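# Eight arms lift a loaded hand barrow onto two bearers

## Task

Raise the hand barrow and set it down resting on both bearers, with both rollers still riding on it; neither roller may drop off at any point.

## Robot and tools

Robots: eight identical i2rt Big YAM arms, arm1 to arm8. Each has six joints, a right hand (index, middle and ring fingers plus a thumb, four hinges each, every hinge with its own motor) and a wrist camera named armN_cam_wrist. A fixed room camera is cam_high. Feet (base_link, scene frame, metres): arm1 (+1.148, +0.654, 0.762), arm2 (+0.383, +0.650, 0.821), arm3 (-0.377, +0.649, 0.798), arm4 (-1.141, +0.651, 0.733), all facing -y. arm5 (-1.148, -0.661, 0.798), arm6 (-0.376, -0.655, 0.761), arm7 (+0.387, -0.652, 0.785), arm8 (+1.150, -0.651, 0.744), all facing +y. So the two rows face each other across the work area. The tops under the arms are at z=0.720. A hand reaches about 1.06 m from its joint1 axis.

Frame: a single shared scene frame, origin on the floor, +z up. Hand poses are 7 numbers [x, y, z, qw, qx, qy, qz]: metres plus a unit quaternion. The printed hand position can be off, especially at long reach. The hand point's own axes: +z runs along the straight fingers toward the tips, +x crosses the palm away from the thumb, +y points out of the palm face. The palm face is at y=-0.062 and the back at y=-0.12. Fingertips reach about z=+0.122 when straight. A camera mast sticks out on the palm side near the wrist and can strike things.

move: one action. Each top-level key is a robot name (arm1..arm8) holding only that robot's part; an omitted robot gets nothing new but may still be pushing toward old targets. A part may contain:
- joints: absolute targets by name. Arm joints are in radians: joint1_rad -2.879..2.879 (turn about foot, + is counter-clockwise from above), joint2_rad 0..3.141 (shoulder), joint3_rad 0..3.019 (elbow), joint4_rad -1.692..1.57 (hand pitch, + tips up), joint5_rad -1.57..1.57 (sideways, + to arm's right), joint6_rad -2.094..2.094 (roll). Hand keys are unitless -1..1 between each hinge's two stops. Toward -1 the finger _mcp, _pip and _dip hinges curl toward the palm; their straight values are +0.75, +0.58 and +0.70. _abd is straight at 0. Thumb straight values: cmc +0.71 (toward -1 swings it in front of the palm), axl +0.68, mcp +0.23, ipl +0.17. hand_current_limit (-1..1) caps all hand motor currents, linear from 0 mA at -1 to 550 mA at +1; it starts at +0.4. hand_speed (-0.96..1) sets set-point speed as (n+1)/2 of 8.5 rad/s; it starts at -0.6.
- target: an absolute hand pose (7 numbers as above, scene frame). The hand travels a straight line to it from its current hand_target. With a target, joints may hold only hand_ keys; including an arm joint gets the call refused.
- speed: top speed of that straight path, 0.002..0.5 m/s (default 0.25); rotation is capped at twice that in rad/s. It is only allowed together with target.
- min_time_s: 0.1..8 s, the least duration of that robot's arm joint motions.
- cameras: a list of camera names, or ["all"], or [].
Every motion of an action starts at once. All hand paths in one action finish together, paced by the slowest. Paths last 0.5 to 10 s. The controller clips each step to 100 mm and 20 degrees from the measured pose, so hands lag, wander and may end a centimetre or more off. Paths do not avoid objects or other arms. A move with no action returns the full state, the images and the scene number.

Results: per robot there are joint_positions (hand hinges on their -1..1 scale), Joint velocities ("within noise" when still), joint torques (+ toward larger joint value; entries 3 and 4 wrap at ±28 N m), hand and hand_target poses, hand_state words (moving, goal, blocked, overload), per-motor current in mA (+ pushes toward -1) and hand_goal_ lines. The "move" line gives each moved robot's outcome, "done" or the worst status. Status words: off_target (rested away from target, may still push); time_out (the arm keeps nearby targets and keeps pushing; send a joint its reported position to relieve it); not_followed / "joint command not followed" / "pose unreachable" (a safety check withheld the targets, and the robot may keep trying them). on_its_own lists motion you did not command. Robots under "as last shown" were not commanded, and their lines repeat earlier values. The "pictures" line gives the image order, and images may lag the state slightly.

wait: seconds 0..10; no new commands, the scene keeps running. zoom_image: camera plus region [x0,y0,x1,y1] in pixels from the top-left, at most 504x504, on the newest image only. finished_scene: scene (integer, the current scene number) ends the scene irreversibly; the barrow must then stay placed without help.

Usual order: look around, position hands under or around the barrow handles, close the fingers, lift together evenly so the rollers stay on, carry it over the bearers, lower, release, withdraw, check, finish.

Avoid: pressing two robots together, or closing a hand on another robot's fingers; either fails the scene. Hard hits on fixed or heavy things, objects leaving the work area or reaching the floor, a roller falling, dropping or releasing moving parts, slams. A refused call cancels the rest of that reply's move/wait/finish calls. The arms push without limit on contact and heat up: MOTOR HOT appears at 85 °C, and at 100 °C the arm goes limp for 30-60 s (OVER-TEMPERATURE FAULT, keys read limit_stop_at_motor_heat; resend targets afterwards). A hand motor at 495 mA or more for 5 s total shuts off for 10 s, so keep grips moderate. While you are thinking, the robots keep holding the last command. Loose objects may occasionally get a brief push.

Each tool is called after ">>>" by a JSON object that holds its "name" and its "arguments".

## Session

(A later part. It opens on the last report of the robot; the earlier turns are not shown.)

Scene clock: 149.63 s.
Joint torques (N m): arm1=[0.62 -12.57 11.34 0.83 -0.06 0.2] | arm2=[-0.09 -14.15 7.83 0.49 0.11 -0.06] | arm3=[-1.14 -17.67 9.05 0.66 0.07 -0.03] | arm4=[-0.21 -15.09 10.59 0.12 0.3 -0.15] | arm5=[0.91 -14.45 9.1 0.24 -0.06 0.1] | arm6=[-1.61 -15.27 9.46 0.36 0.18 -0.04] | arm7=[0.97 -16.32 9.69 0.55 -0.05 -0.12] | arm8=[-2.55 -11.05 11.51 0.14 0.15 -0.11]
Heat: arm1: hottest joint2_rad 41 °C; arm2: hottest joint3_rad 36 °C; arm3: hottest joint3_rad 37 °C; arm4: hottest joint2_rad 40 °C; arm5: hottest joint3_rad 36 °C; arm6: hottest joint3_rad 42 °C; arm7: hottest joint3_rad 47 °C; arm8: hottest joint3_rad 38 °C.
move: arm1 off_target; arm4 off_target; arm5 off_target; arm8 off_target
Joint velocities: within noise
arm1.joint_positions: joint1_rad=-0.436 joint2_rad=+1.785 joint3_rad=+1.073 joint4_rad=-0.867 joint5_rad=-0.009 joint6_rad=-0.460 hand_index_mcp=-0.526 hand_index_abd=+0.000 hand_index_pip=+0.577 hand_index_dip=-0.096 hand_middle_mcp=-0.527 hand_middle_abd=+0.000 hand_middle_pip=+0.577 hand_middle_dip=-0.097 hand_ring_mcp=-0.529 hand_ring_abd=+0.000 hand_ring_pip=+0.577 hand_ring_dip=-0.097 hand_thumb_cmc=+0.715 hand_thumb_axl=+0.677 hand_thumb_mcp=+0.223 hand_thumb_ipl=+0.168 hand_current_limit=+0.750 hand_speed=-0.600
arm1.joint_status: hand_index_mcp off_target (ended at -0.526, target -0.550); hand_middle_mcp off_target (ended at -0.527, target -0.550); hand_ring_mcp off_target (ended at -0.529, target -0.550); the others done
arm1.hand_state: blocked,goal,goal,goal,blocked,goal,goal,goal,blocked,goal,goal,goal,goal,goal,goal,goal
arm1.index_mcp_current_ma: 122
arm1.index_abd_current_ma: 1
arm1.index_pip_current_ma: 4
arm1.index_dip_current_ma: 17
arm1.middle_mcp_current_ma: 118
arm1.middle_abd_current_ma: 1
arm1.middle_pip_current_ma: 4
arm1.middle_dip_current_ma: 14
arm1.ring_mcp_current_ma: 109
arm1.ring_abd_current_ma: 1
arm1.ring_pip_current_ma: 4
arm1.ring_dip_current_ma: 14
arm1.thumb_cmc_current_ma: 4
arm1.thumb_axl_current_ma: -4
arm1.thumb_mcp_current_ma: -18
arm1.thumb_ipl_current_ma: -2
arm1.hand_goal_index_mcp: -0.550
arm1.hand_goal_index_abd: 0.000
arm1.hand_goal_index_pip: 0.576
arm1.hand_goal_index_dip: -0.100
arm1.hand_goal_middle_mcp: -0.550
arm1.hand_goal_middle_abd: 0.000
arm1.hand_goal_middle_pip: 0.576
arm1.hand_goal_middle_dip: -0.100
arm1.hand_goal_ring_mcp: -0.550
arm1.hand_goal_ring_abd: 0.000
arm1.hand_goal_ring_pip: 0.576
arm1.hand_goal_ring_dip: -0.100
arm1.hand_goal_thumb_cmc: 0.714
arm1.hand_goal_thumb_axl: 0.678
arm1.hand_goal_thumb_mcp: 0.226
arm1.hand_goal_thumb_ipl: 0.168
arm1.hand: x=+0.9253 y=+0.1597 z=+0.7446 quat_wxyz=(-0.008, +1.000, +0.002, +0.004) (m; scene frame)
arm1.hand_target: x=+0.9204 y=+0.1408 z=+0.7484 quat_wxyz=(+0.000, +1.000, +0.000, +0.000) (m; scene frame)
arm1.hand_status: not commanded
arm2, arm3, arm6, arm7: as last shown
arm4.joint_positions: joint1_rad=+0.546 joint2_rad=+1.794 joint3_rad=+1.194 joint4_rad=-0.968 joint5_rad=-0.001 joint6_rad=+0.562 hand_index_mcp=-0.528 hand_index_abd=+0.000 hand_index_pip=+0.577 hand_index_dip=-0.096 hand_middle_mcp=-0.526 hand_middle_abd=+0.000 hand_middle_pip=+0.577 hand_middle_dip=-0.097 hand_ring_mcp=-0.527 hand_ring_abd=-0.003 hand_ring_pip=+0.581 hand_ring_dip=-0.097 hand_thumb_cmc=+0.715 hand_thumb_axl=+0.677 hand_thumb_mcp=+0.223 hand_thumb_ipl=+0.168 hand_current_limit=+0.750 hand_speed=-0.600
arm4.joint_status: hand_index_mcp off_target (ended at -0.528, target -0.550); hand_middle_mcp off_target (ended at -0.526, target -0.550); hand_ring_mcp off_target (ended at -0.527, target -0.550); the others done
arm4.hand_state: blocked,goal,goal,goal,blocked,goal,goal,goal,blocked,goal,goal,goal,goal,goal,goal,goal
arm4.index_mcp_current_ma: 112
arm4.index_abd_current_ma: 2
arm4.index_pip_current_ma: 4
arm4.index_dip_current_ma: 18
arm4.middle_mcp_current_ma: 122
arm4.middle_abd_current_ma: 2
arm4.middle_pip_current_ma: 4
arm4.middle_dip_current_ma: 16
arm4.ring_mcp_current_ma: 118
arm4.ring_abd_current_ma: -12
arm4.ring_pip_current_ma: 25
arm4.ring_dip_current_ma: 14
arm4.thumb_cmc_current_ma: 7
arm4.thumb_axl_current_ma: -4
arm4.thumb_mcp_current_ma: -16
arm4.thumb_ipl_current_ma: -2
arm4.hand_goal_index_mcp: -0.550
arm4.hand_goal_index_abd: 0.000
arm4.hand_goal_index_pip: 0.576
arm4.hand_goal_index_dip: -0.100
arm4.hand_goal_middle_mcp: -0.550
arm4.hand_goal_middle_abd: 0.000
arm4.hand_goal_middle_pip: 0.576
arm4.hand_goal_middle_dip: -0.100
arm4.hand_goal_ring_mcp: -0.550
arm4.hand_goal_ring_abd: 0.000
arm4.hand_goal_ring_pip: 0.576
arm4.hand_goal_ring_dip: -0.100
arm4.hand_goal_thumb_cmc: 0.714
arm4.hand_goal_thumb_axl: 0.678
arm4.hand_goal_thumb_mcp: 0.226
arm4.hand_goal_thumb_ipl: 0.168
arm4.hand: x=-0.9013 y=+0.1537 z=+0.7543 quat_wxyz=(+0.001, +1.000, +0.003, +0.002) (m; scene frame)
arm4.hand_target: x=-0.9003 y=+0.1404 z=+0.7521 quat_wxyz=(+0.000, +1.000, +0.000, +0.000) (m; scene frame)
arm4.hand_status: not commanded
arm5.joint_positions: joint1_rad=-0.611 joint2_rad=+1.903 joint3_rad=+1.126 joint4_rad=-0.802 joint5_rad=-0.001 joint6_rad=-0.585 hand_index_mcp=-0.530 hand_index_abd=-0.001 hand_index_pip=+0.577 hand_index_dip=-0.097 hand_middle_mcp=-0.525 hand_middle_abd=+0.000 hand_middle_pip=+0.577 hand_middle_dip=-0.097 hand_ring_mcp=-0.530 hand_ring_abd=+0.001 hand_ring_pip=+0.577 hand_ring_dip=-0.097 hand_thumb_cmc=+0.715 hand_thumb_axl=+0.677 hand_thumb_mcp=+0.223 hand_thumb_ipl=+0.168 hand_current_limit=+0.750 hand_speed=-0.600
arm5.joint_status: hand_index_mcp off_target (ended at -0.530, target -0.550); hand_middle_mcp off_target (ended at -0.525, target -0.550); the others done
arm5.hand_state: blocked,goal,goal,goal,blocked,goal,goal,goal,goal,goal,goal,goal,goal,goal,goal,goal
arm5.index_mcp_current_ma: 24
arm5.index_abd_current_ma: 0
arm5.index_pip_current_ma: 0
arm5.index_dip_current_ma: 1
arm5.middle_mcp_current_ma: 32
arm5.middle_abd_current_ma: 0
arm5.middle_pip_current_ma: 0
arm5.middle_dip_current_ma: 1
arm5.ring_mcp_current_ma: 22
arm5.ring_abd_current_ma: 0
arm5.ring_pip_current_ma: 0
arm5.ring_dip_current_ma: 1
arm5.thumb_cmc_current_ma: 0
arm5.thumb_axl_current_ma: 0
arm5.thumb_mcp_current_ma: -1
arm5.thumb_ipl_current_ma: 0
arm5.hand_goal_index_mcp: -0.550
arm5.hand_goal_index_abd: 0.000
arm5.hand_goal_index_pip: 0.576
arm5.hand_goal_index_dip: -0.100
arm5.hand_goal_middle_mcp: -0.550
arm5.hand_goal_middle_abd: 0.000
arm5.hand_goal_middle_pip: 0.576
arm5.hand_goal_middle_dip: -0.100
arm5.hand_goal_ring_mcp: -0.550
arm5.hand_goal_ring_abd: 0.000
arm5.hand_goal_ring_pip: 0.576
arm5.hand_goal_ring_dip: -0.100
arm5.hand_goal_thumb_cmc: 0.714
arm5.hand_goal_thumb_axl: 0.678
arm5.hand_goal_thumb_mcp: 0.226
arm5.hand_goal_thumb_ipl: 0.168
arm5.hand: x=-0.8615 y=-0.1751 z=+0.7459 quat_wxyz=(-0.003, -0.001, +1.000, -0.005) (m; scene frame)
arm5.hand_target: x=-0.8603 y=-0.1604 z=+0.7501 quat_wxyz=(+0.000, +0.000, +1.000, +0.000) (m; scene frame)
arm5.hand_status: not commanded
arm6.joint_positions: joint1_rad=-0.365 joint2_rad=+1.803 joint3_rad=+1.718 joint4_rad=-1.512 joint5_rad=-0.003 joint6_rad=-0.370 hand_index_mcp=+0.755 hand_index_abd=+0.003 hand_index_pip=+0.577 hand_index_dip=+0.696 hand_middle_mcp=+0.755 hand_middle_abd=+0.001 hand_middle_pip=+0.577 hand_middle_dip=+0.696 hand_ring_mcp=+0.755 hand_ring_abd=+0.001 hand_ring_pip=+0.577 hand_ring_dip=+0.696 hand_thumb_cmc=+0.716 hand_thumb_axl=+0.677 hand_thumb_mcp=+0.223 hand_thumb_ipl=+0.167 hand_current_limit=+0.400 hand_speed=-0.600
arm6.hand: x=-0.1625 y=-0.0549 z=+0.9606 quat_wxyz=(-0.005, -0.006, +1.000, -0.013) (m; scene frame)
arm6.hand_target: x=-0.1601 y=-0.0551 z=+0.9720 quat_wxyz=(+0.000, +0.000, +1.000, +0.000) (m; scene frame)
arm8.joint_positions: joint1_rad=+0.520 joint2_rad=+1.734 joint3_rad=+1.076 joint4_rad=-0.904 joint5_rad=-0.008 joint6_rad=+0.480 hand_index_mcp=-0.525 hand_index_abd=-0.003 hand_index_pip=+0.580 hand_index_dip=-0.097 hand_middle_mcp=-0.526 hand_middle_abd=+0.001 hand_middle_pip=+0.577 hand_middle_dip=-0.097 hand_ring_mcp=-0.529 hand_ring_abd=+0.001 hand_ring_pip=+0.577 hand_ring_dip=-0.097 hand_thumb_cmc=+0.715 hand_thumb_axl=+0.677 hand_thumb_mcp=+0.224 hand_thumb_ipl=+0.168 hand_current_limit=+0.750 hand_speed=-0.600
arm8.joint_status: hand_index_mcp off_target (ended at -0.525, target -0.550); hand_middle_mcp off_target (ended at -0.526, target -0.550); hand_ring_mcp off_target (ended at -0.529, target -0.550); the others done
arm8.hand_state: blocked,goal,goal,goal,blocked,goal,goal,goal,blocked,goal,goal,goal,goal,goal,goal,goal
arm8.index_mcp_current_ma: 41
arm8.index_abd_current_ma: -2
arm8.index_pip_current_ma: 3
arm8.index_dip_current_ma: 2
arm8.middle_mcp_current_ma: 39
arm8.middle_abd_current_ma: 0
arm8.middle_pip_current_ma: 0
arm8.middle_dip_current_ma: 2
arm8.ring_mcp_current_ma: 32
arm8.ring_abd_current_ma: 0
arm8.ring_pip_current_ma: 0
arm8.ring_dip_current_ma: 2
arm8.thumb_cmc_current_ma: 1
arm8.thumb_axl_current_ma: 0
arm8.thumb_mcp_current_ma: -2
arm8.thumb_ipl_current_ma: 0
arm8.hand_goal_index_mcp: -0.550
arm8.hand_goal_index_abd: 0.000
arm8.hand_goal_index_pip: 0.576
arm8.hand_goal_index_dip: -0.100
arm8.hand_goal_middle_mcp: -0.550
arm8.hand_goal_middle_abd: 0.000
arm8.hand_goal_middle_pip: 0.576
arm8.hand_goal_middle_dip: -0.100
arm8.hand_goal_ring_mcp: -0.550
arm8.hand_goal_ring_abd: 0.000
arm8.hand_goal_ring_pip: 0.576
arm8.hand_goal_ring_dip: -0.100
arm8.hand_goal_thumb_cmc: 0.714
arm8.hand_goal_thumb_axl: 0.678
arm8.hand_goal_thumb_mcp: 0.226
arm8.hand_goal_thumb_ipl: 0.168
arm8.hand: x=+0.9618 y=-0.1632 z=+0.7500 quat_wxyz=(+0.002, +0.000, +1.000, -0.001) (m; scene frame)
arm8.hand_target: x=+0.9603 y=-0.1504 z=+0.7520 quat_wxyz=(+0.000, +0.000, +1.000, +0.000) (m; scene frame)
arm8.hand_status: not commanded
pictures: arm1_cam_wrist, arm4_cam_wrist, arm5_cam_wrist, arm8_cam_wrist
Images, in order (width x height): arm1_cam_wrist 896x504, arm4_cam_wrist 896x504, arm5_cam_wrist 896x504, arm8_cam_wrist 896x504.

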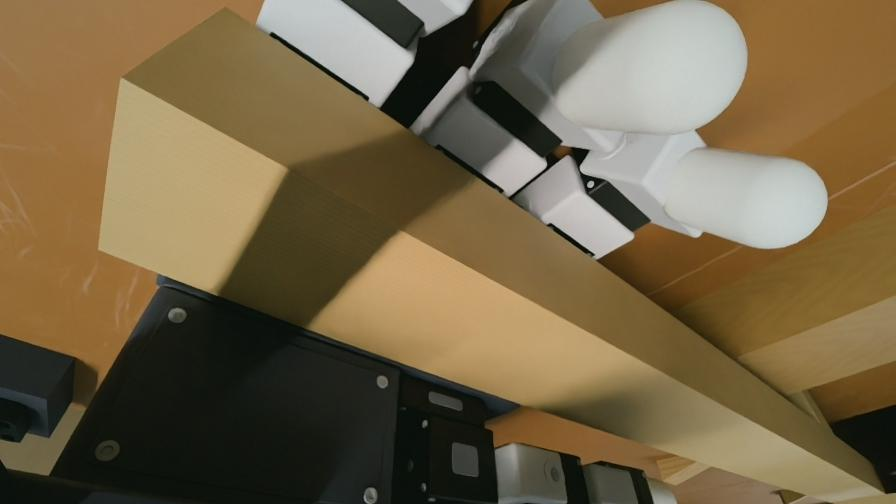

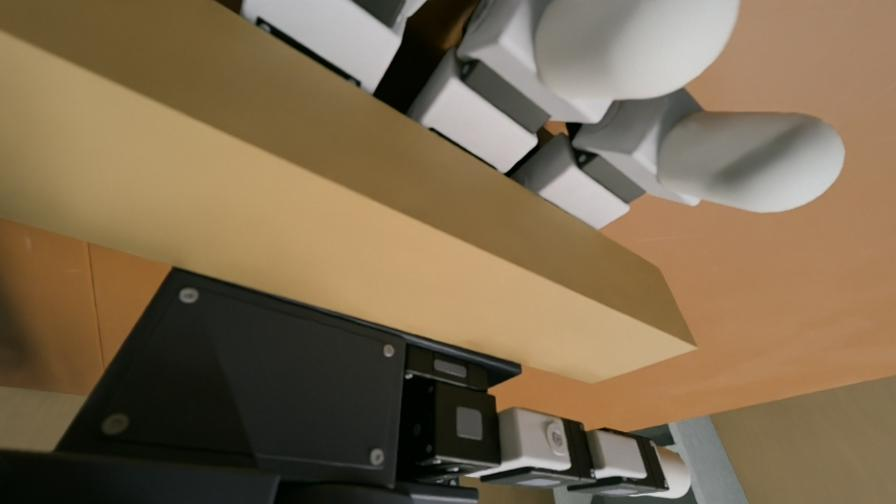

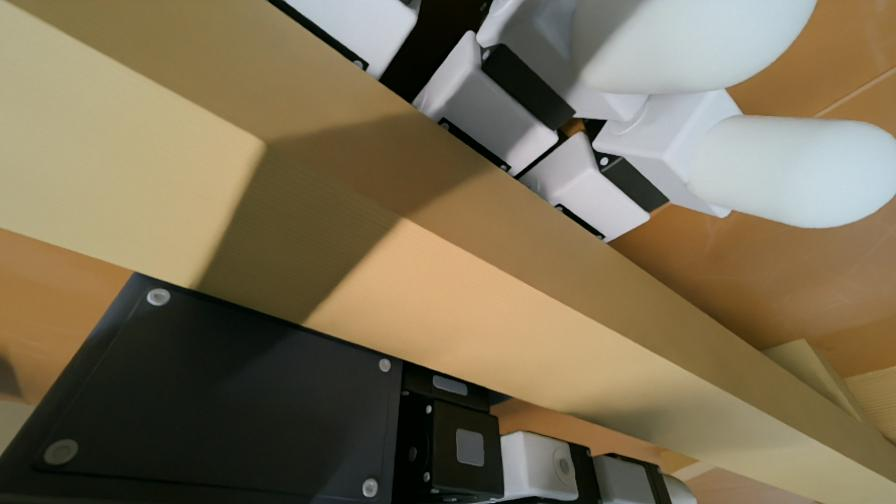

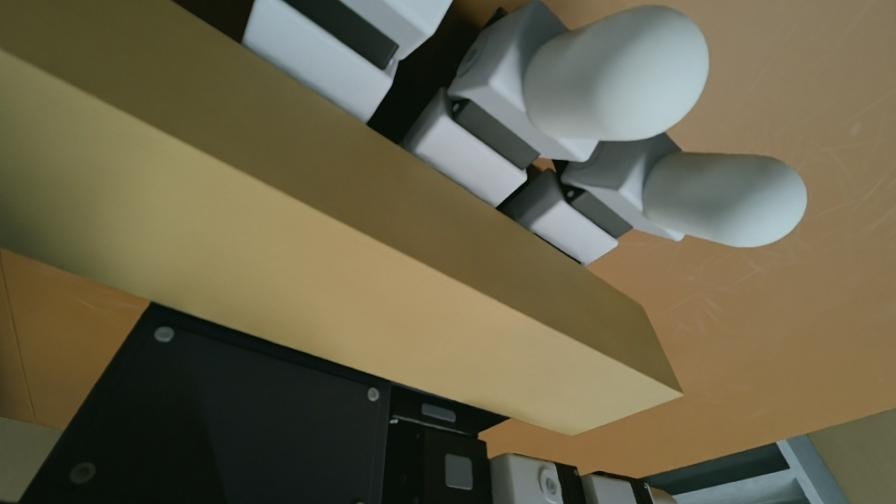

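>>> {"name": "move", "arguments": {"arm1": {"target": [0.92, 0.140, 0.778, 0, 1, 0, 0], "speed": 0.05}, "arm8": {"target": [0.96, -0.150, 0.782, 0, 0, 1, 0], "speed": 0.05}, "arm4": {"target": [-0.90, 0.140, 0.782, 0, 1, 0, 0], "speed": 0.05}, "arm5": {"target": [-0.86, -0.160, 0.780, 0, 0, 1, 0], "speed": 0.05}, "arm2": {"target": [0.24, 0.055, 0.995, 0, 1, 0, 0], "speed": 0.05}, "arm3": {"target": [-0.16, 0.055, 0.995, 0, 1, 0, 0], "speed": 0.05}, "arm7": {"target": [0.13, -0.055, 0.995, 0, 0, 1, 0], "speed": 0.05}, "arm6": {"target": [-0.16, -0.055, 0.995, 0, 0, 1, 0], "speed": 0.05}, "cameras": ["all"]}}

Scene clock: 152.83 s.
Joint torques (N m): arm1=[0.56 -16.5 11.63 0.14 -0.32 0.01] | arm2=[0.03 -15.44 10.85 -0.24 0.1 -0.07] | arm3=[-1.38 -18.78 12.45 -0.03 0.1 0] | arm4=[-0.15 -19.02 11.67 -0.95 0.53 0.01] | arm5=[0.85 -17.55 9.84 0.09 -0.2 0.02] | arm6=[-1.67 -15.5 13.89 -0.47 0.17 -0.04] | arm7=[-0.26 -17.85 12.56 -0.18 -0.03 -0.1] | arm8=[-2.67 -14.04 12.41 -0.01 0.24 -0.01]
Heat: arm1: hottest joint2_rad 41 °C; arm2: hottest joint3_rad 36 °C; arm3: hottest joint3_rad 37 °C; arm4: hottest joint2_rad 40 °C; arm5: hottest joint3_rad 36 °C; arm6: hottest joint3_rad 42 °C; arm7: hottest joint3_rad 47 °C; arm8: hottest joint3_rad 38 °C.
move: arm1 off_target; arm2 off_target; arm3 off_target; arm4 off_target; arm5 off_target; arm6 off_target; arm7 off_target; arm8 off_target
Joint velocities: within noise
arm1.joint_positions: joint1_rad=-0.436 joint2_rad=+1.785 joint3_rad=+1.093 joint4_rad=-0.924 joint5_rad=-0.002 joint6_rad=-0.445 hand_index_mcp=-0.526 hand_index_abd=+0.000 hand_index_pip=+0.577 hand_index_dip=-0.096 hand_middle_mcp=-0.525 hand_middle_abd=+0.000 hand_middle_pip=+0.578 hand_middle_dip=-0.097 hand_ring_mcp=-0.514 hand_ring_abd=+0.002 hand_ring_pip=+0.579 hand_ring_dip=-0.097 hand_thumb_cmc=+0.715 hand_thumb_axl=+0.677 hand_thumb_mcp=+0.223 hand_thumb_ipl=+0.168 hand_current_limit=+0.750 hand_speed=-0.600
arm1.joint_status: not commanded
arm1.hand_state: blocked,goal,goal,goal,blocked,goal,goal,goal,blocked,goal,goal,goal,goal,goal,goal,goal
arm1.index_mcp_current_ma: 121
arm1.index_abd_current_ma: 1
arm1.index_pip_current_ma: 4
arm1.index_dip_current_ma: 17
arm1.middle_mcp_current_ma: 129
arm1.middle_abd_current_ma: 1
arm1.middle_pip_current_ma: 10
arm1.middle_dip_current_ma: 14
arm1.ring_mcp_current_ma: 189
arm1.ring_abd_current_ma: 7
arm1.ring_pip_current_ma: 12
arm1.ring_dip_current_ma: 14
arm1.thumb_cmc_current_ma: 4
arm1.thumb_axl_current_ma: -4
arm1.thumb_mcp_current_ma: -18
arm1.thumb_ipl_current_ma: -2
arm1.hand_goal_index_mcp: -0.550
arm1.hand_goal_index_abd: 0.000
arm1.hand_goal_index_pip: 0.576
arm1.hand_goal_index_dip: -0.100
arm1.hand_goal_middle_mcp: -0.550
arm1.hand_goal_middle_abd: 0.000
arm1.hand_goal_middle_pip: 0.576
arm1.hand_goal_middle_dip: -0.100
arm1.hand_goal_ring_mcp: -0.550
arm1.hand_goal_ring_abd: 0.000
arm1.hand_goal_ring_pip: 0.576
arm1.hand_goal_ring_dip: -0.100
arm1.hand_goal_thumb_cmc: 0.714
arm1.hand_goal_thumb_axl: 0.678
arm1.hand_goal_thumb_mcp: 0.226
arm1.hand_goal_thumb_ipl: 0.168
arm1.hand: x=+0.9248 y=+0.1644 z=+0.7474 quat_wxyz=(-0.027, +1.000, -0.006, +0.009) (m; scene frame)
arm1.hand_target: x=+0.9205 y=+0.1412 z=+0.7784 quat_wxyz=(+0.000, +1.000, +0.000, +0.000) (m; scene frame)
arm1.hand_status: off_target (0.039 m and 3.3 deg from the pose sent, 0.039 m and 1.1 deg at the start)
arm2.joint_positions: joint1_rad=-0.266 joint2_rad=+1.733 joint3_rad=+1.488 joint4_rad=-1.371 joint5_rad=+0.002 joint6_rad=-0.226 hand_index_mcp=+0.754 hand_index_abd=+0.000 hand_index_pip=+0.577 hand_index_dip=+0.696 hand_middle_mcp=+0.754 hand_middle_abd=+0.000 hand_middle_pip=+0.577 hand_middle_dip=+0.696 hand_ring_mcp=+0.754 hand_ring_abd=+0.000 hand_ring_pip=+0.577 hand_ring_dip=+0.696 hand_thumb_cmc=+0.715 hand_thumb_axl=+0.677 hand_thumb_mcp=+0.224 hand_thumb_ipl=+0.168 hand_current_limit=+0.400 hand_speed=-0.600
arm2.joint_status: not commanded
arm2.hand_state: goal,goal,goal,goal,goal,goal,goal,goal,goal,goal,goal,goal,goal,goal,goal,goal
arm2.index_mcp_current_ma: 0
arm2.index_abd_current_ma: 0
arm2.index_pip_current_ma: 0
arm2.index_dip_current_ma: 0
arm2.middle_mcp_current_ma: 0
arm2.middle_abd_current_ma: 0
arm2.middle_pip_current_ma: 0
arm2.middle_dip_current_ma: 0
arm2.ring_mcp_current_ma: 0
arm2.ring_abd_current_ma: 0
arm2.ring_pip_current_ma: 0
arm2.ring_dip_current_ma: 0
arm2.thumb_cmc_current_ma: 0
arm2.thumb_axl_current_ma: 0
arm2.thumb_mcp_current_ma: 0
arm2.thumb_ipl_current_ma: 0
arm2.hand_goal_index_mcp: 0.754
arm2.hand_goal_index_abd: 0.000
arm2.hand_goal_index_pip: 0.576
arm2.hand_goal_index_dip: 0.696
arm2.hand_goal_middle_mcp: 0.754
arm2.hand_goal_middle_abd: 0.000
arm2.hand_goal_middle_pip: 0.576
arm2.hand_goal_middle_dip: 0.696
arm2.hand_goal_ring_mcp: 0.754
arm2.hand_goal_ring_abd: 0.000
arm2.hand_goal_ring_pip: 0.576
arm2.hand_goal_ring_dip: 0.696
arm2.hand_goal_thumb_cmc: 0.714
arm2.hand_goal_thumb_axl: 0.678
arm2.hand_goal_thumb_mcp: 0.226
arm2.hand_goal_thumb_ipl: 0.168
arm2.hand: x=+0.2360 y=+0.0715 z=+0.9694 quat_wxyz=(-0.023, +1.000, -0.008, +0.006) (m; scene frame)
arm2.hand_target: x=+0.2403 y=+0.0562 z=+0.9950 quat_wxyz=(+0.000, +1.000, +0.000, +0.000) (m; scene frame)
arm2.hand_status: off_target (0.031 m and 2.9 deg from the pose sent, 0.024 m and 1.0 deg at the start)
arm3.joint_positions: joint1_rad=+0.455 joint2_rad=+1.830 joint3_rad=+1.678 joint4_rad=-1.466 joint5_rad=+0.002 joint6_rad=+0.449 hand_index_mcp=+0.755 hand_index_abd=+0.000 hand_index_pip=+0.577 hand_index_dip=+0.696 hand_middle_mcp=+0.755 hand_middle_abd=+0.000 hand_middle_pip=+0.577 hand_middle_dip=+0.696 hand_ring_mcp=+0.755 hand_ring_abd=+0.000 hand_ring_pip=+0.577 hand_ring_dip=+0.696 hand_thumb_cmc=+0.715 hand_thumb_axl=+0.677 hand_thumb_mcp=+0.224 hand_thumb_ipl=+0.168 hand_current_limit=+0.400 hand_speed=-0.600
arm3.joint_status: not commanded
arm3.hand_state: goal,goal,goal,goal,goal,goal,goal,goal,goal,goal,goal,goal,goal,goal,goal,goal
arm3.index_mcp_current_ma: 0
arm3.index_abd_current_ma: 0
arm3.index_pip_current_ma: 0
arm3.index_dip_current_ma: 0
arm3.middle_mcp_current_ma: 0
arm3.middle_abd_current_ma: 0
arm3.middle_pip_current_ma: 0
arm3.middle_dip_current_ma: 0
arm3.ring_mcp_current_ma: 0
arm3.ring_abd_current_ma: 0
arm3.ring_pip_current_ma: 0
arm3.ring_dip_current_ma: 0
arm3.thumb_cmc_current_ma: 0
arm3.thumb_axl_current_ma: 0
arm3.thumb_mcp_current_ma: -2
arm3.thumb_ipl_current_ma: 0
arm3.hand_goal_index_mcp: 0.754
arm3.hand_goal_index_abd: 0.000
arm3.hand_goal_index_pip: 0.576
arm3.hand_goal_index_dip: 0.696
arm3.hand_goal_middle_mcp: 0.754
arm3.hand_goal_middle_abd: 0.000
arm3.hand_goal_middle_pip: 0.576
arm3.hand_goal_middle_dip: 0.696
arm3.hand_goal_ring_mcp: 0.754
arm3.hand_goal_ring_abd: 0.000
arm3.hand_goal_ring_pip: 0.576
arm3.hand_goal_ring_dip: 0.696
arm3.hand_goal_thumb_cmc: 0.714
arm3.hand_goal_thumb_axl: 0.678
arm3.hand_goal_thumb_mcp: 0.226
arm3.hand_goal_thumb_ipl: 0.168
arm3.hand: x=-0.1622 y=+0.0683 z=+0.9692 quat_wxyz=(-0.021, +1.000, -0.001, -0.011) (m; scene frame)
arm3.hand_target: x=-0.1604 y=+0.0560 z=+0.9953 quat_wxyz=(+0.001, +1.000, +0.000, +0.000) (m; scene frame)
arm3.hand_status: off_target (0.029 m and 2.7 deg from the pose sent, 0.028 m and 0.9 deg at the start)
arm4.joint_positions: joint1_rad=+0.543 joint2_rad=+1.794 joint3_rad=+1.211 joint4_rad=-1.017 joint5_rad=-0.007 joint6_rad=+0.545 hand_index_mcp=-0.504 hand_index_abd=-0.003 hand_index_pip=+0.580 hand_index_dip=-0.096 hand_middle_mcp=-0.525 hand_middle_abd=+0.000 hand_middle_pip=+0.579 hand_middle_dip=-0.097 hand_ring_mcp=-0.528 hand_ring_abd=-0.003 hand_ring_pip=+0.581 hand_ring_dip=-0.097 hand_thumb_cmc=+0.715 hand_thumb_axl=+0.677 hand_thumb_mcp=+0.223 hand_thumb_ipl=+0.168 hand_current_limit=+0.750 hand_speed=-0.600
arm4.joint_status: not commanded
arm4.hand_state: blocked,goal,goal,goal,blocked,goal,goal,goal,blocked,goal,goal,goal,goal,goal,goal,goal
arm4.index_mcp_current_ma: 242
arm4.index_abd_current_ma: -13
arm4.index_pip_current_ma: 20
arm4.index_dip_current_ma: 17
arm4.middle_mcp_current_ma: 131
arm4.middle_abd_current_ma: 2
arm4.middle_pip_current_ma: 12
arm4.middle_dip_current_ma: 16
arm4.ring_mcp_current_ma: 116
arm4.ring_abd_current_ma: -12
arm4.ring_pip_current_ma: 25
arm4.ring_dip_current_ma: 14
arm4.thumb_cmc_current_ma: 7
arm4.thumb_axl_current_ma: -4
arm4.thumb_mcp_current_ma: -16
arm4.thumb_ipl_current_ma: -2
arm4.hand_goal_index_mcp: -0.550
arm4.hand_goal_index_abd: 0.000
arm4.hand_goal_index_pip: 0.576
arm4.hand_goal_index_dip: -0.100
arm4.hand_goal_middle_mcp: -0.550
arm4.hand_goal_middle_abd: 0.000
arm4.hand_goal_middle_pip: 0.576
arm4.hand_goal_middle_dip: -0.100
arm4.hand_goal_ring_mcp: -0.550
arm4.hand_goal_ring_abd: 0.000
arm4.hand_goal_ring_pip: 0.576
arm4.hand_goal_ring_dip: -0.100
arm4.hand_goal_thumb_cmc: 0.714
arm4.hand_goal_thumb_axl: 0.678
arm4.hand_goal_thumb_mcp: 0.226
arm4.hand_goal_thumb_ipl: 0.168
arm4.hand: x=-0.9023 y=+0.1570 z=+0.7575 quat_wxyz=(-0.014, +1.000, +0.010, -0.004) (m; scene frame)
arm4.hand_target: x=-0.9005 y=+0.1408 z=+0.7822 quat_wxyz=(+0.001, +1.000, +0.000, +0.000) (m; scene frame)
arm4.hand_status: off_target (0.030 m and 2.0 deg from the pose sent, 0.031 m and 0.4 deg at the start)
arm5.joint_positions: joint1_rad=-0.611 joint2_rad=+1.888 joint3_rad=+1.134 joint4_rad=-0.869 joint5_rad=+0.001 joint6_rad=-0.578 hand_index_mcp=-0.532 hand_index_abd=-0.001 hand_index_pip=+0.577 hand_index_dip=-0.097 hand_middle_mcp=-0.526 hand_middle_abd=+0.000 hand_middle_pip=+0.577 hand_middle_dip=-0.097 hand_ring_mcp=-0.520 hand_ring_abd=+0.000 hand_ring_pip=+0.579 hand_ring_dip=-0.097 hand_thumb_cmc=+0.715 hand_thumb_axl=+0.677 hand_thumb_mcp=+0.223 hand_thumb_ipl=+0.168 hand_current_limit=+0.750 hand_speed=-0.600
arm5.joint_status: not commanded
arm5.hand_state: goal,goal,goal,goal,blocked,goal,goal,goal,blocked,goal,goal,goal,goal,goal,goal,goal
arm5.index_mcp_current_ma: 19
arm5.index_abd_current_ma: 0
arm5.index_pip_current_ma: 0
arm5.index_dip_current_ma: 1
arm5.middle_mcp_current_ma: 30
arm5.middle_abd_current_ma: 0
arm5.middle_pip_current_ma: 0
arm5.middle_dip_current_ma: 1
arm5.ring_mcp_current_ma: 42
arm5.ring_abd_current_ma: 0
arm5.ring_pip_current_ma: 1
arm5.ring_dip_current_ma: 1
arm5.thumb_cmc_current_ma: 0
arm5.thumb_axl_current_ma: 0
arm5.thumb_mcp_current_ma: -1
arm5.thumb_ipl_current_ma: 0
arm5.hand_goal_index_mcp: -0.550
arm5.hand_goal_index_abd: 0.000
arm5.hand_goal_index_pip: 0.576
arm5.hand_goal_index_dip: -0.100
arm5.hand_goal_middle_mcp: -0.550
arm5.hand_goal_middle_abd: 0.000
arm5.hand_goal_middle_pip: 0.576
arm5.hand_goal_middle_dip: -0.100
arm5.hand_goal_ring_mcp: -0.550
arm5.hand_goal_ring_abd: 0.000
arm5.hand_goal_ring_pip: 0.576
arm5.hand_goal_ring_dip: -0.100
arm5.hand_goal_thumb_cmc: 0.714
arm5.hand_goal_thumb_axl: 0.678
arm5.hand_goal_thumb_mcp: 0.226
arm5.hand_goal_thumb_ipl: 0.168
arm5.hand: x=-0.8662 y=-0.1841 z=+0.7514 quat_wxyz=(-0.014, +0.002, +1.000, -0.024) (m; scene frame)
arm5.hand_target: x=-0.8607 y=-0.1609 z=+0.7805 quat_wxyz=(+0.000, +0.000, +1.000, +0.000) (m; scene frame)
arm5.hand_status: off_target (0.038 m and 3.3 deg from the pose sent, 0.037 m and 0.7 deg at the start)
arm6.joint_positions: joint1_rad=-0.365 joint2_rad=+1.801 joint3_rad=+1.718 joint4_rad=-1.547 joint5_rad=-0.003 joint6_rad=-0.370 hand_index_mcp=+0.755 hand_index_abd=+0.003 hand_index_pip=+0.577 hand_index_dip=+0.696 hand_middle_mcp=+0.755 hand_middle_abd=+0.001 hand_middle_pip=+0.577 hand_middle_dip=+0.696 hand_ring_mcp=+0.755 hand_ring_abd=+0.001 hand_ring_pip=+0.577 hand_ring_dip=+0.696 hand_thumb_cmc=+0.716 hand_thumb_axl=+0.677 hand_thumb_mcp=+0.223 hand_thumb_ipl=+0.167 hand_current_limit=+0.400 hand_speed=-0.600
arm6.joint_status: not commanded
arm6.hand_state: goal,goal,goal,goal,goal,goal,goal,goal,goal,goal,goal,goal,goal,goal,goal,goal
arm6.index_mcp_current_ma: 0
arm6.index_abd_current_ma: 2
arm6.index_pip_current_ma: 0
arm6.index_dip_current_ma: 0
arm6.middle_mcp_current_ma: 0
arm6.middle_abd_current_ma: 0
arm6.middle_pip_current_ma: 0
arm6.middle_dip_current_ma: 0
arm6.ring_mcp_current_ma: 0
arm6.ring_abd_current_ma: 0
arm6.ring_pip_current_ma: 0
arm6.ring_dip_current_ma: 0
arm6.thumb_cmc_current_ma: 1
arm6.thumb_axl_current_ma: 0
arm6.thumb_mcp_current_ma: -3
arm6.thumb_ipl_current_ma: -1
arm6.hand_goal_index_mcp: 0.754
arm6.hand_goal_index_abd: 0.000
arm6.hand_goal_index_pip: 0.576
arm6.hand_goal_index_dip: 0.696
arm6.hand_goal_middle_mcp: 0.754
arm6.hand_goal_middle_abd: 0.000
arm6.hand_goal_middle_pip: 0.576
arm6.hand_goal_middle_dip: 0.696
arm6.hand_goal_ring_mcp: 0.754
arm6.hand_goal_ring_abd: 0.000
arm6.hand_goal_ring_pip: 0.576
arm6.hand_goal_ring_dip: 0.696
arm6.hand_goal_thumb_cmc: 0.714
arm6.hand_goal_thumb_axl: 0.678
arm6.hand_goal_thumb_mcp: 0.226
arm6.hand_goal_thumb_ipl: 0.168
arm6.hand: x=-0.1657 y=-0.0634 z=+0.9591 quat_wxyz=(-0.011, -0.006, +1.000, -0.029) (m; scene frame)
arm6.hand_target: x=-0.1606 y=-0.0563 z=+0.9947 quat_wxyz=(+0.000, +0.000, +1.000, +0.000) (m; scene frame)
arm6.hand_status: off_target (0.037 m and 3.6 deg from the pose sent, 0.034 m and 1.7 deg at the start)
arm7.joint_positions: joint1_rad=+0.506 joint2_rad=+1.879 joint3_rad=+1.800 joint4_rad=-1.526 joint5_rad=-0.009 joint6_rad=+0.507 hand_index_mcp=+0.754 hand_index_abd=+0.001 hand_index_pip=+0.577 hand_index_dip=+0.696 hand_middle_mcp=+0.755 hand_middle_abd=+0.001 hand_middle_pip=+0.577 hand_middle_dip=+0.696 hand_ring_mcp=+0.754 hand_ring_abd=+0.001 hand_ring_pip=+0.577 hand_ring_dip=+0.696 hand_thumb_cmc=+0.714 hand_thumb_axl=+0.677 hand_thumb_mcp=+0.223 hand_thumb_ipl=+0.168 hand_current_limit=+0.400 hand_speed=-0.600
arm7.joint_status: not commanded
arm7.hand_state: goal,goal,goal,goal,goal,goal,goal,goal,goal,goal,goal,goal,goal,goal,goal,goal
arm7.index_mcp_current_ma: 0
arm7.index_abd_current_ma: 0
arm7.index_pip_current_ma: 0
arm7.index_dip_current_ma: 0
arm7.middle_mcp_current_ma: 0
arm7.middle_abd_current_ma: 0
arm7.middle_pip_current_ma: 0
arm7.middle_dip_current_ma: 0
arm7.ring_mcp_current_ma: 0
arm7.ring_abd_current_ma: 0
arm7.ring_pip_current_ma: 0
arm7.ring_dip_current_ma: 0
arm7.thumb_cmc_current_ma: 0
arm7.thumb_axl_current_ma: 0
arm7.thumb_mcp_current_ma: 0
arm7.thumb_ipl_current_ma: 0
arm7.hand_goal_index_mcp: 0.754
arm7.hand_goal_index_abd: 0.000
arm7.hand_goal_index_pip: 0.576
arm7.hand_goal_index_dip: 0.696
arm7.hand_goal_middle_mcp: 0.754
arm7.hand_goal_middle_abd: 0.000
arm7.hand_goal_middle_pip: 0.576
arm7.hand_goal_middle_dip: 0.696
arm7.hand_goal_ring_mcp: 0.754
arm7.hand_goal_ring_abd: 0.000
arm7.hand_goal_ring_pip: 0.576
arm7.hand_goal_ring_dip: 0.696
arm7.hand_goal_thumb_cmc: 0.714
arm7.hand_goal_thumb_axl: 0.678
arm7.hand_goal_thumb_mcp: 0.226
arm7.hand_goal_thumb_ipl: 0.168
arm7.hand: x=+0.1340 y=-0.0642 z=+0.9746 quat_wxyz=(+0.010, +0.005, +1.000, -0.016) (m; scene frame)
arm7.hand_target: x=+0.1303 y=-0.0556 z=+0.9951 quat_wxyz=(+0.000, +0.000, +1.000, +0.000) (m; scene frame)
arm7.hand_status: off_target (0.023 m and 2.2 deg from the pose sent, 0.018 m and 1.4 deg at the start)
arm8.joint_positions: joint1_rad=+0.519 joint2_rad=+1.726 joint3_rad=+1.094 joint4_rad=-0.977 joint5_rad=-0.010 joint6_rad=+0.475 hand_index_mcp=-0.521 hand_index_abd=-0.003 hand_index_pip=+0.580 hand_index_dip=-0.097 hand_middle_mcp=-0.526 hand_middle_abd=+0.001 hand_middle_pip=+0.577 hand_middle_dip=-0.097 hand_ring_mcp=-0.530 hand_ring_abd=+0.001 hand_ring_pip=+0.577 hand_ring_dip=-0.097 hand_thumb_cmc=+0.715 hand_thumb_axl=+0.677 hand_thumb_mcp=+0.224 hand_thumb_ipl=+0.168 hand_current_limit=+0.750 hand_speed=-0.600
arm8.joint_status: not commanded
arm8.hand_state: blocked,goal,goal,goal,blocked,goal,goal,goal,goal,goal,goal,goal,goal,goal,goal,goal
arm8.index_mcp_current_ma: 51
arm8.index_abd_current_ma: -1
arm8.index_pip_current_ma: 3
arm8.index_dip_current_ma: 2
arm8.middle_mcp_current_ma: 37
arm8.middle_abd_current_ma: 0
arm8.middle_pip_current_ma: 0
arm8.middle_dip_current_ma: 2
arm8.ring_mcp_current_ma: 29
arm8.ring_abd_current_ma: 0
arm8.ring_pip_current_ma: 0
arm8.ring_dip_current_ma: 2
arm8.thumb_cmc_current_ma: 0
arm8.thumb_axl_current_ma: 0
arm8.thumb_mcp_current_ma: -2
arm8.thumb_ipl_current_ma: 0
arm8.hand_goal_index_mcp: -0.550
arm8.hand_goal_index_abd: 0.000
arm8.hand_goal_index_pip: 0.576
arm8.hand_goal_index_dip: -0.100
arm8.hand_goal_middle_mcp: -0.550
arm8.hand_goal_middle_abd: 0.000
arm8.hand_goal_middle_pip: 0.576
arm8.hand_goal_middle_dip: -0.100
arm8.hand_goal_ring_mcp: -0.550
arm8.hand_goal_ring_abd: 0.000
arm8.hand_goal_ring_pip: 0.576
arm8.hand_goal_ring_dip: -0.100
arm8.hand_goal_thumb_cmc: 0.714
arm8.hand_goal_thumb_axl: 0.678
arm8.hand_goal_thumb_mcp: 0.226
arm8.hand_goal_thumb_ipl: 0.168
arm8.hand: x=+0.9651 y=-0.1705 z=+0.7563 quat_wxyz=(+0.012, -0.002, +1.000, -0.022) (m; scene frame)
arm8.hand_target: x=+0.9606 y=-0.1509 z=+0.7823 quat_wxyz=(+0.000, +0.000, +1.000, +0.000) (m; scene frame)
arm8.hand_status: off_target (0.033 m and 2.9 deg from the pose sent, 0.035 m and 0.3 deg at the start)
pictures: arm1_cam_wrist, arm2_cam_wrist, arm3_cam_wrist, arm4_cam_wrist, arm5_cam_wrist, arm6_cam_wrist, arm7_cam_wrist, arm8_cam_wrist, cam_high
Images, in order (width x height): arm1_cam_wrist 896x504, arm2_cam_wrist 896x504, arm3_cam_wrist 896x504, arm4_cam_wrist 896x504, arm5_cam_wrist 896x504, arm6_cam_wrist 896x504, arm7_cam_wrist 896x504, arm8_cam_wrist 896x504, cam_high 896x504.

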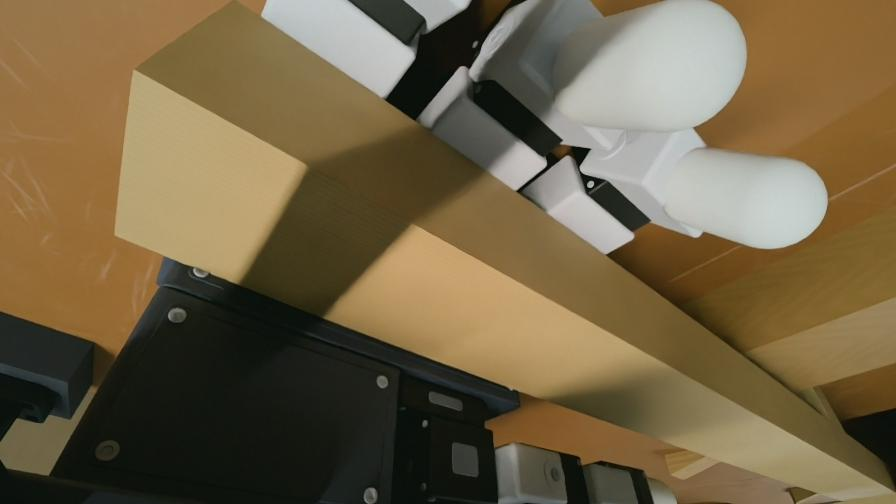

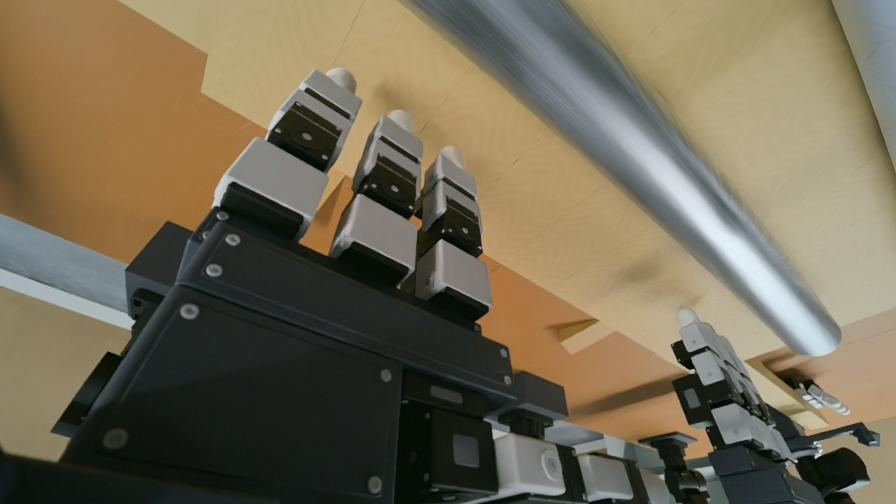

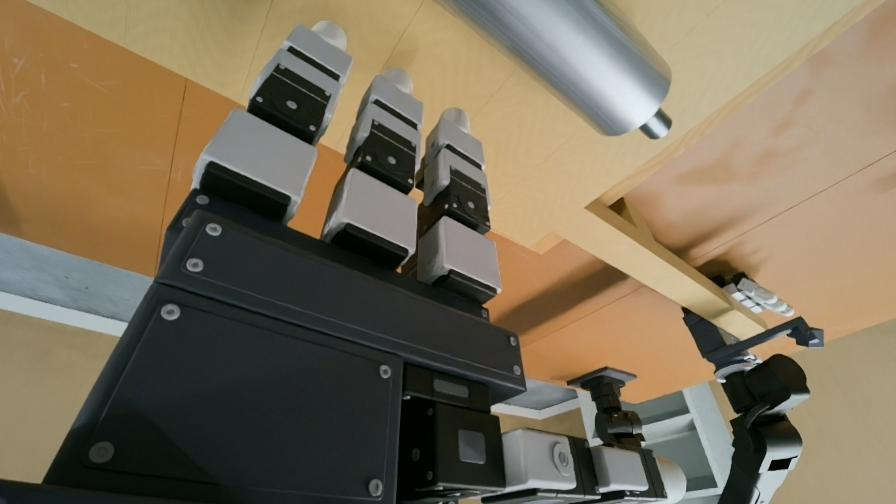

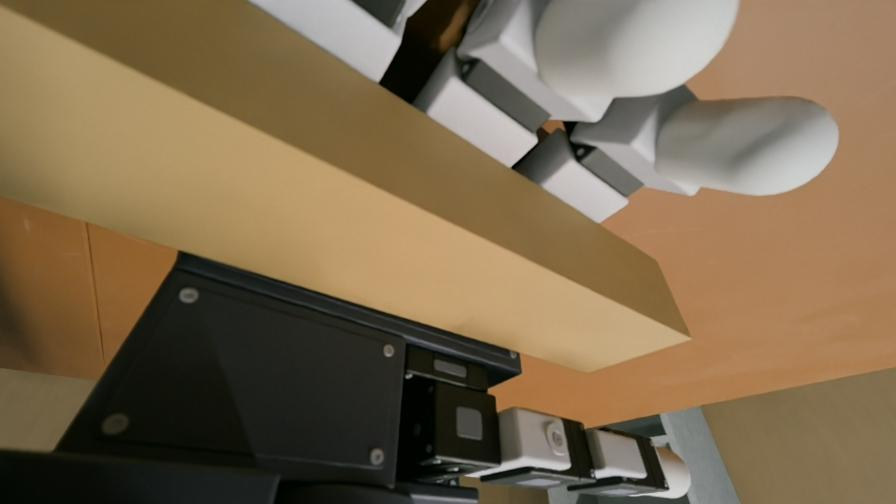

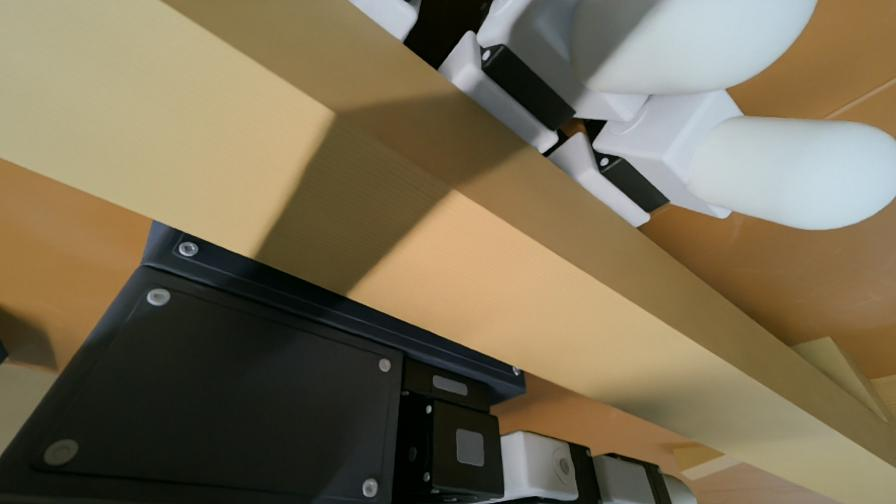

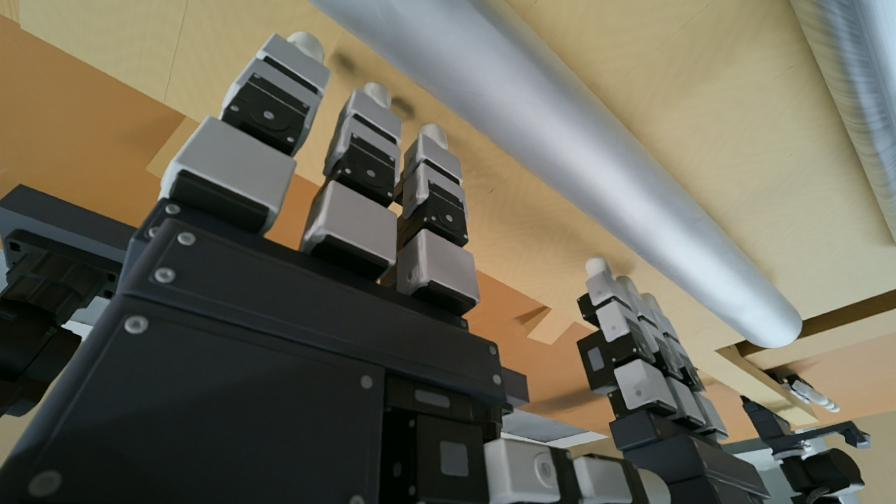

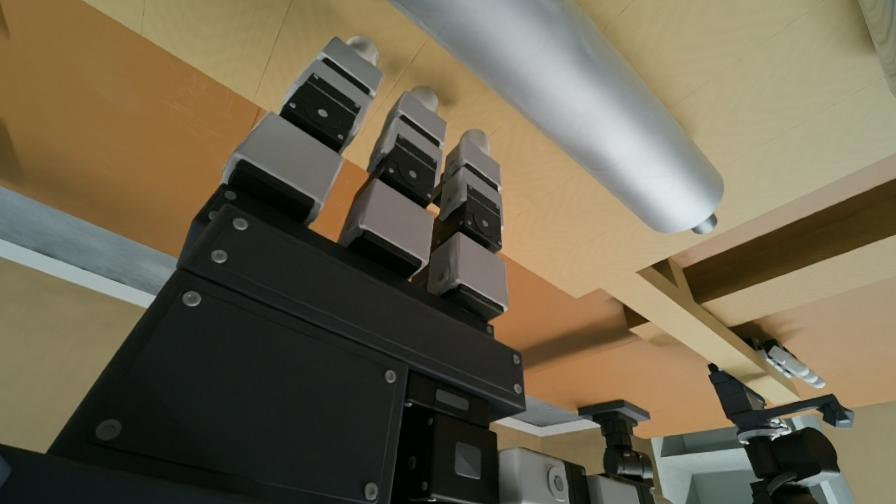

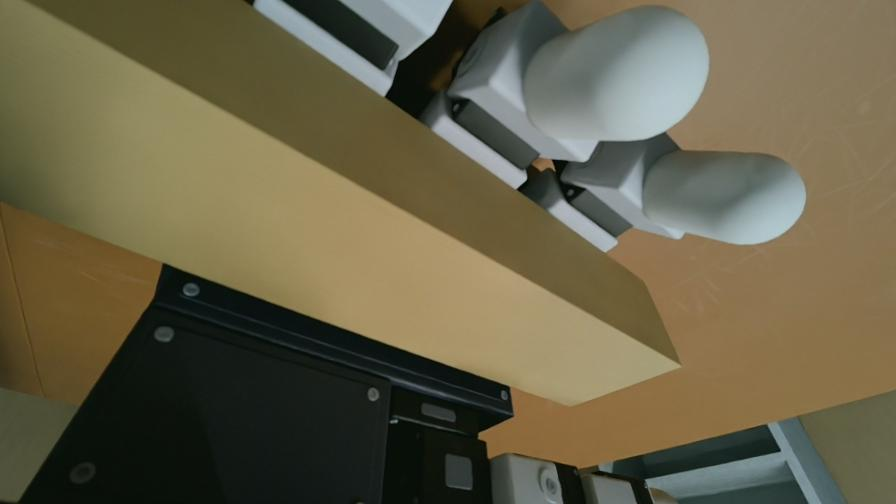

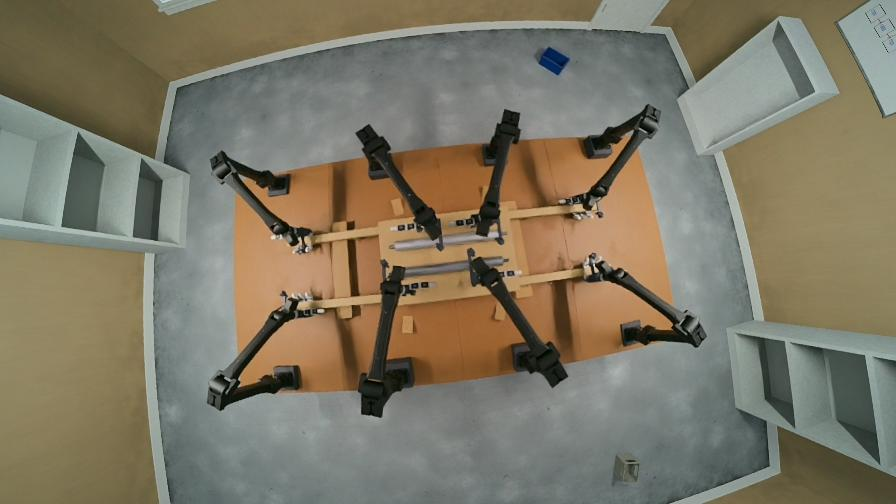

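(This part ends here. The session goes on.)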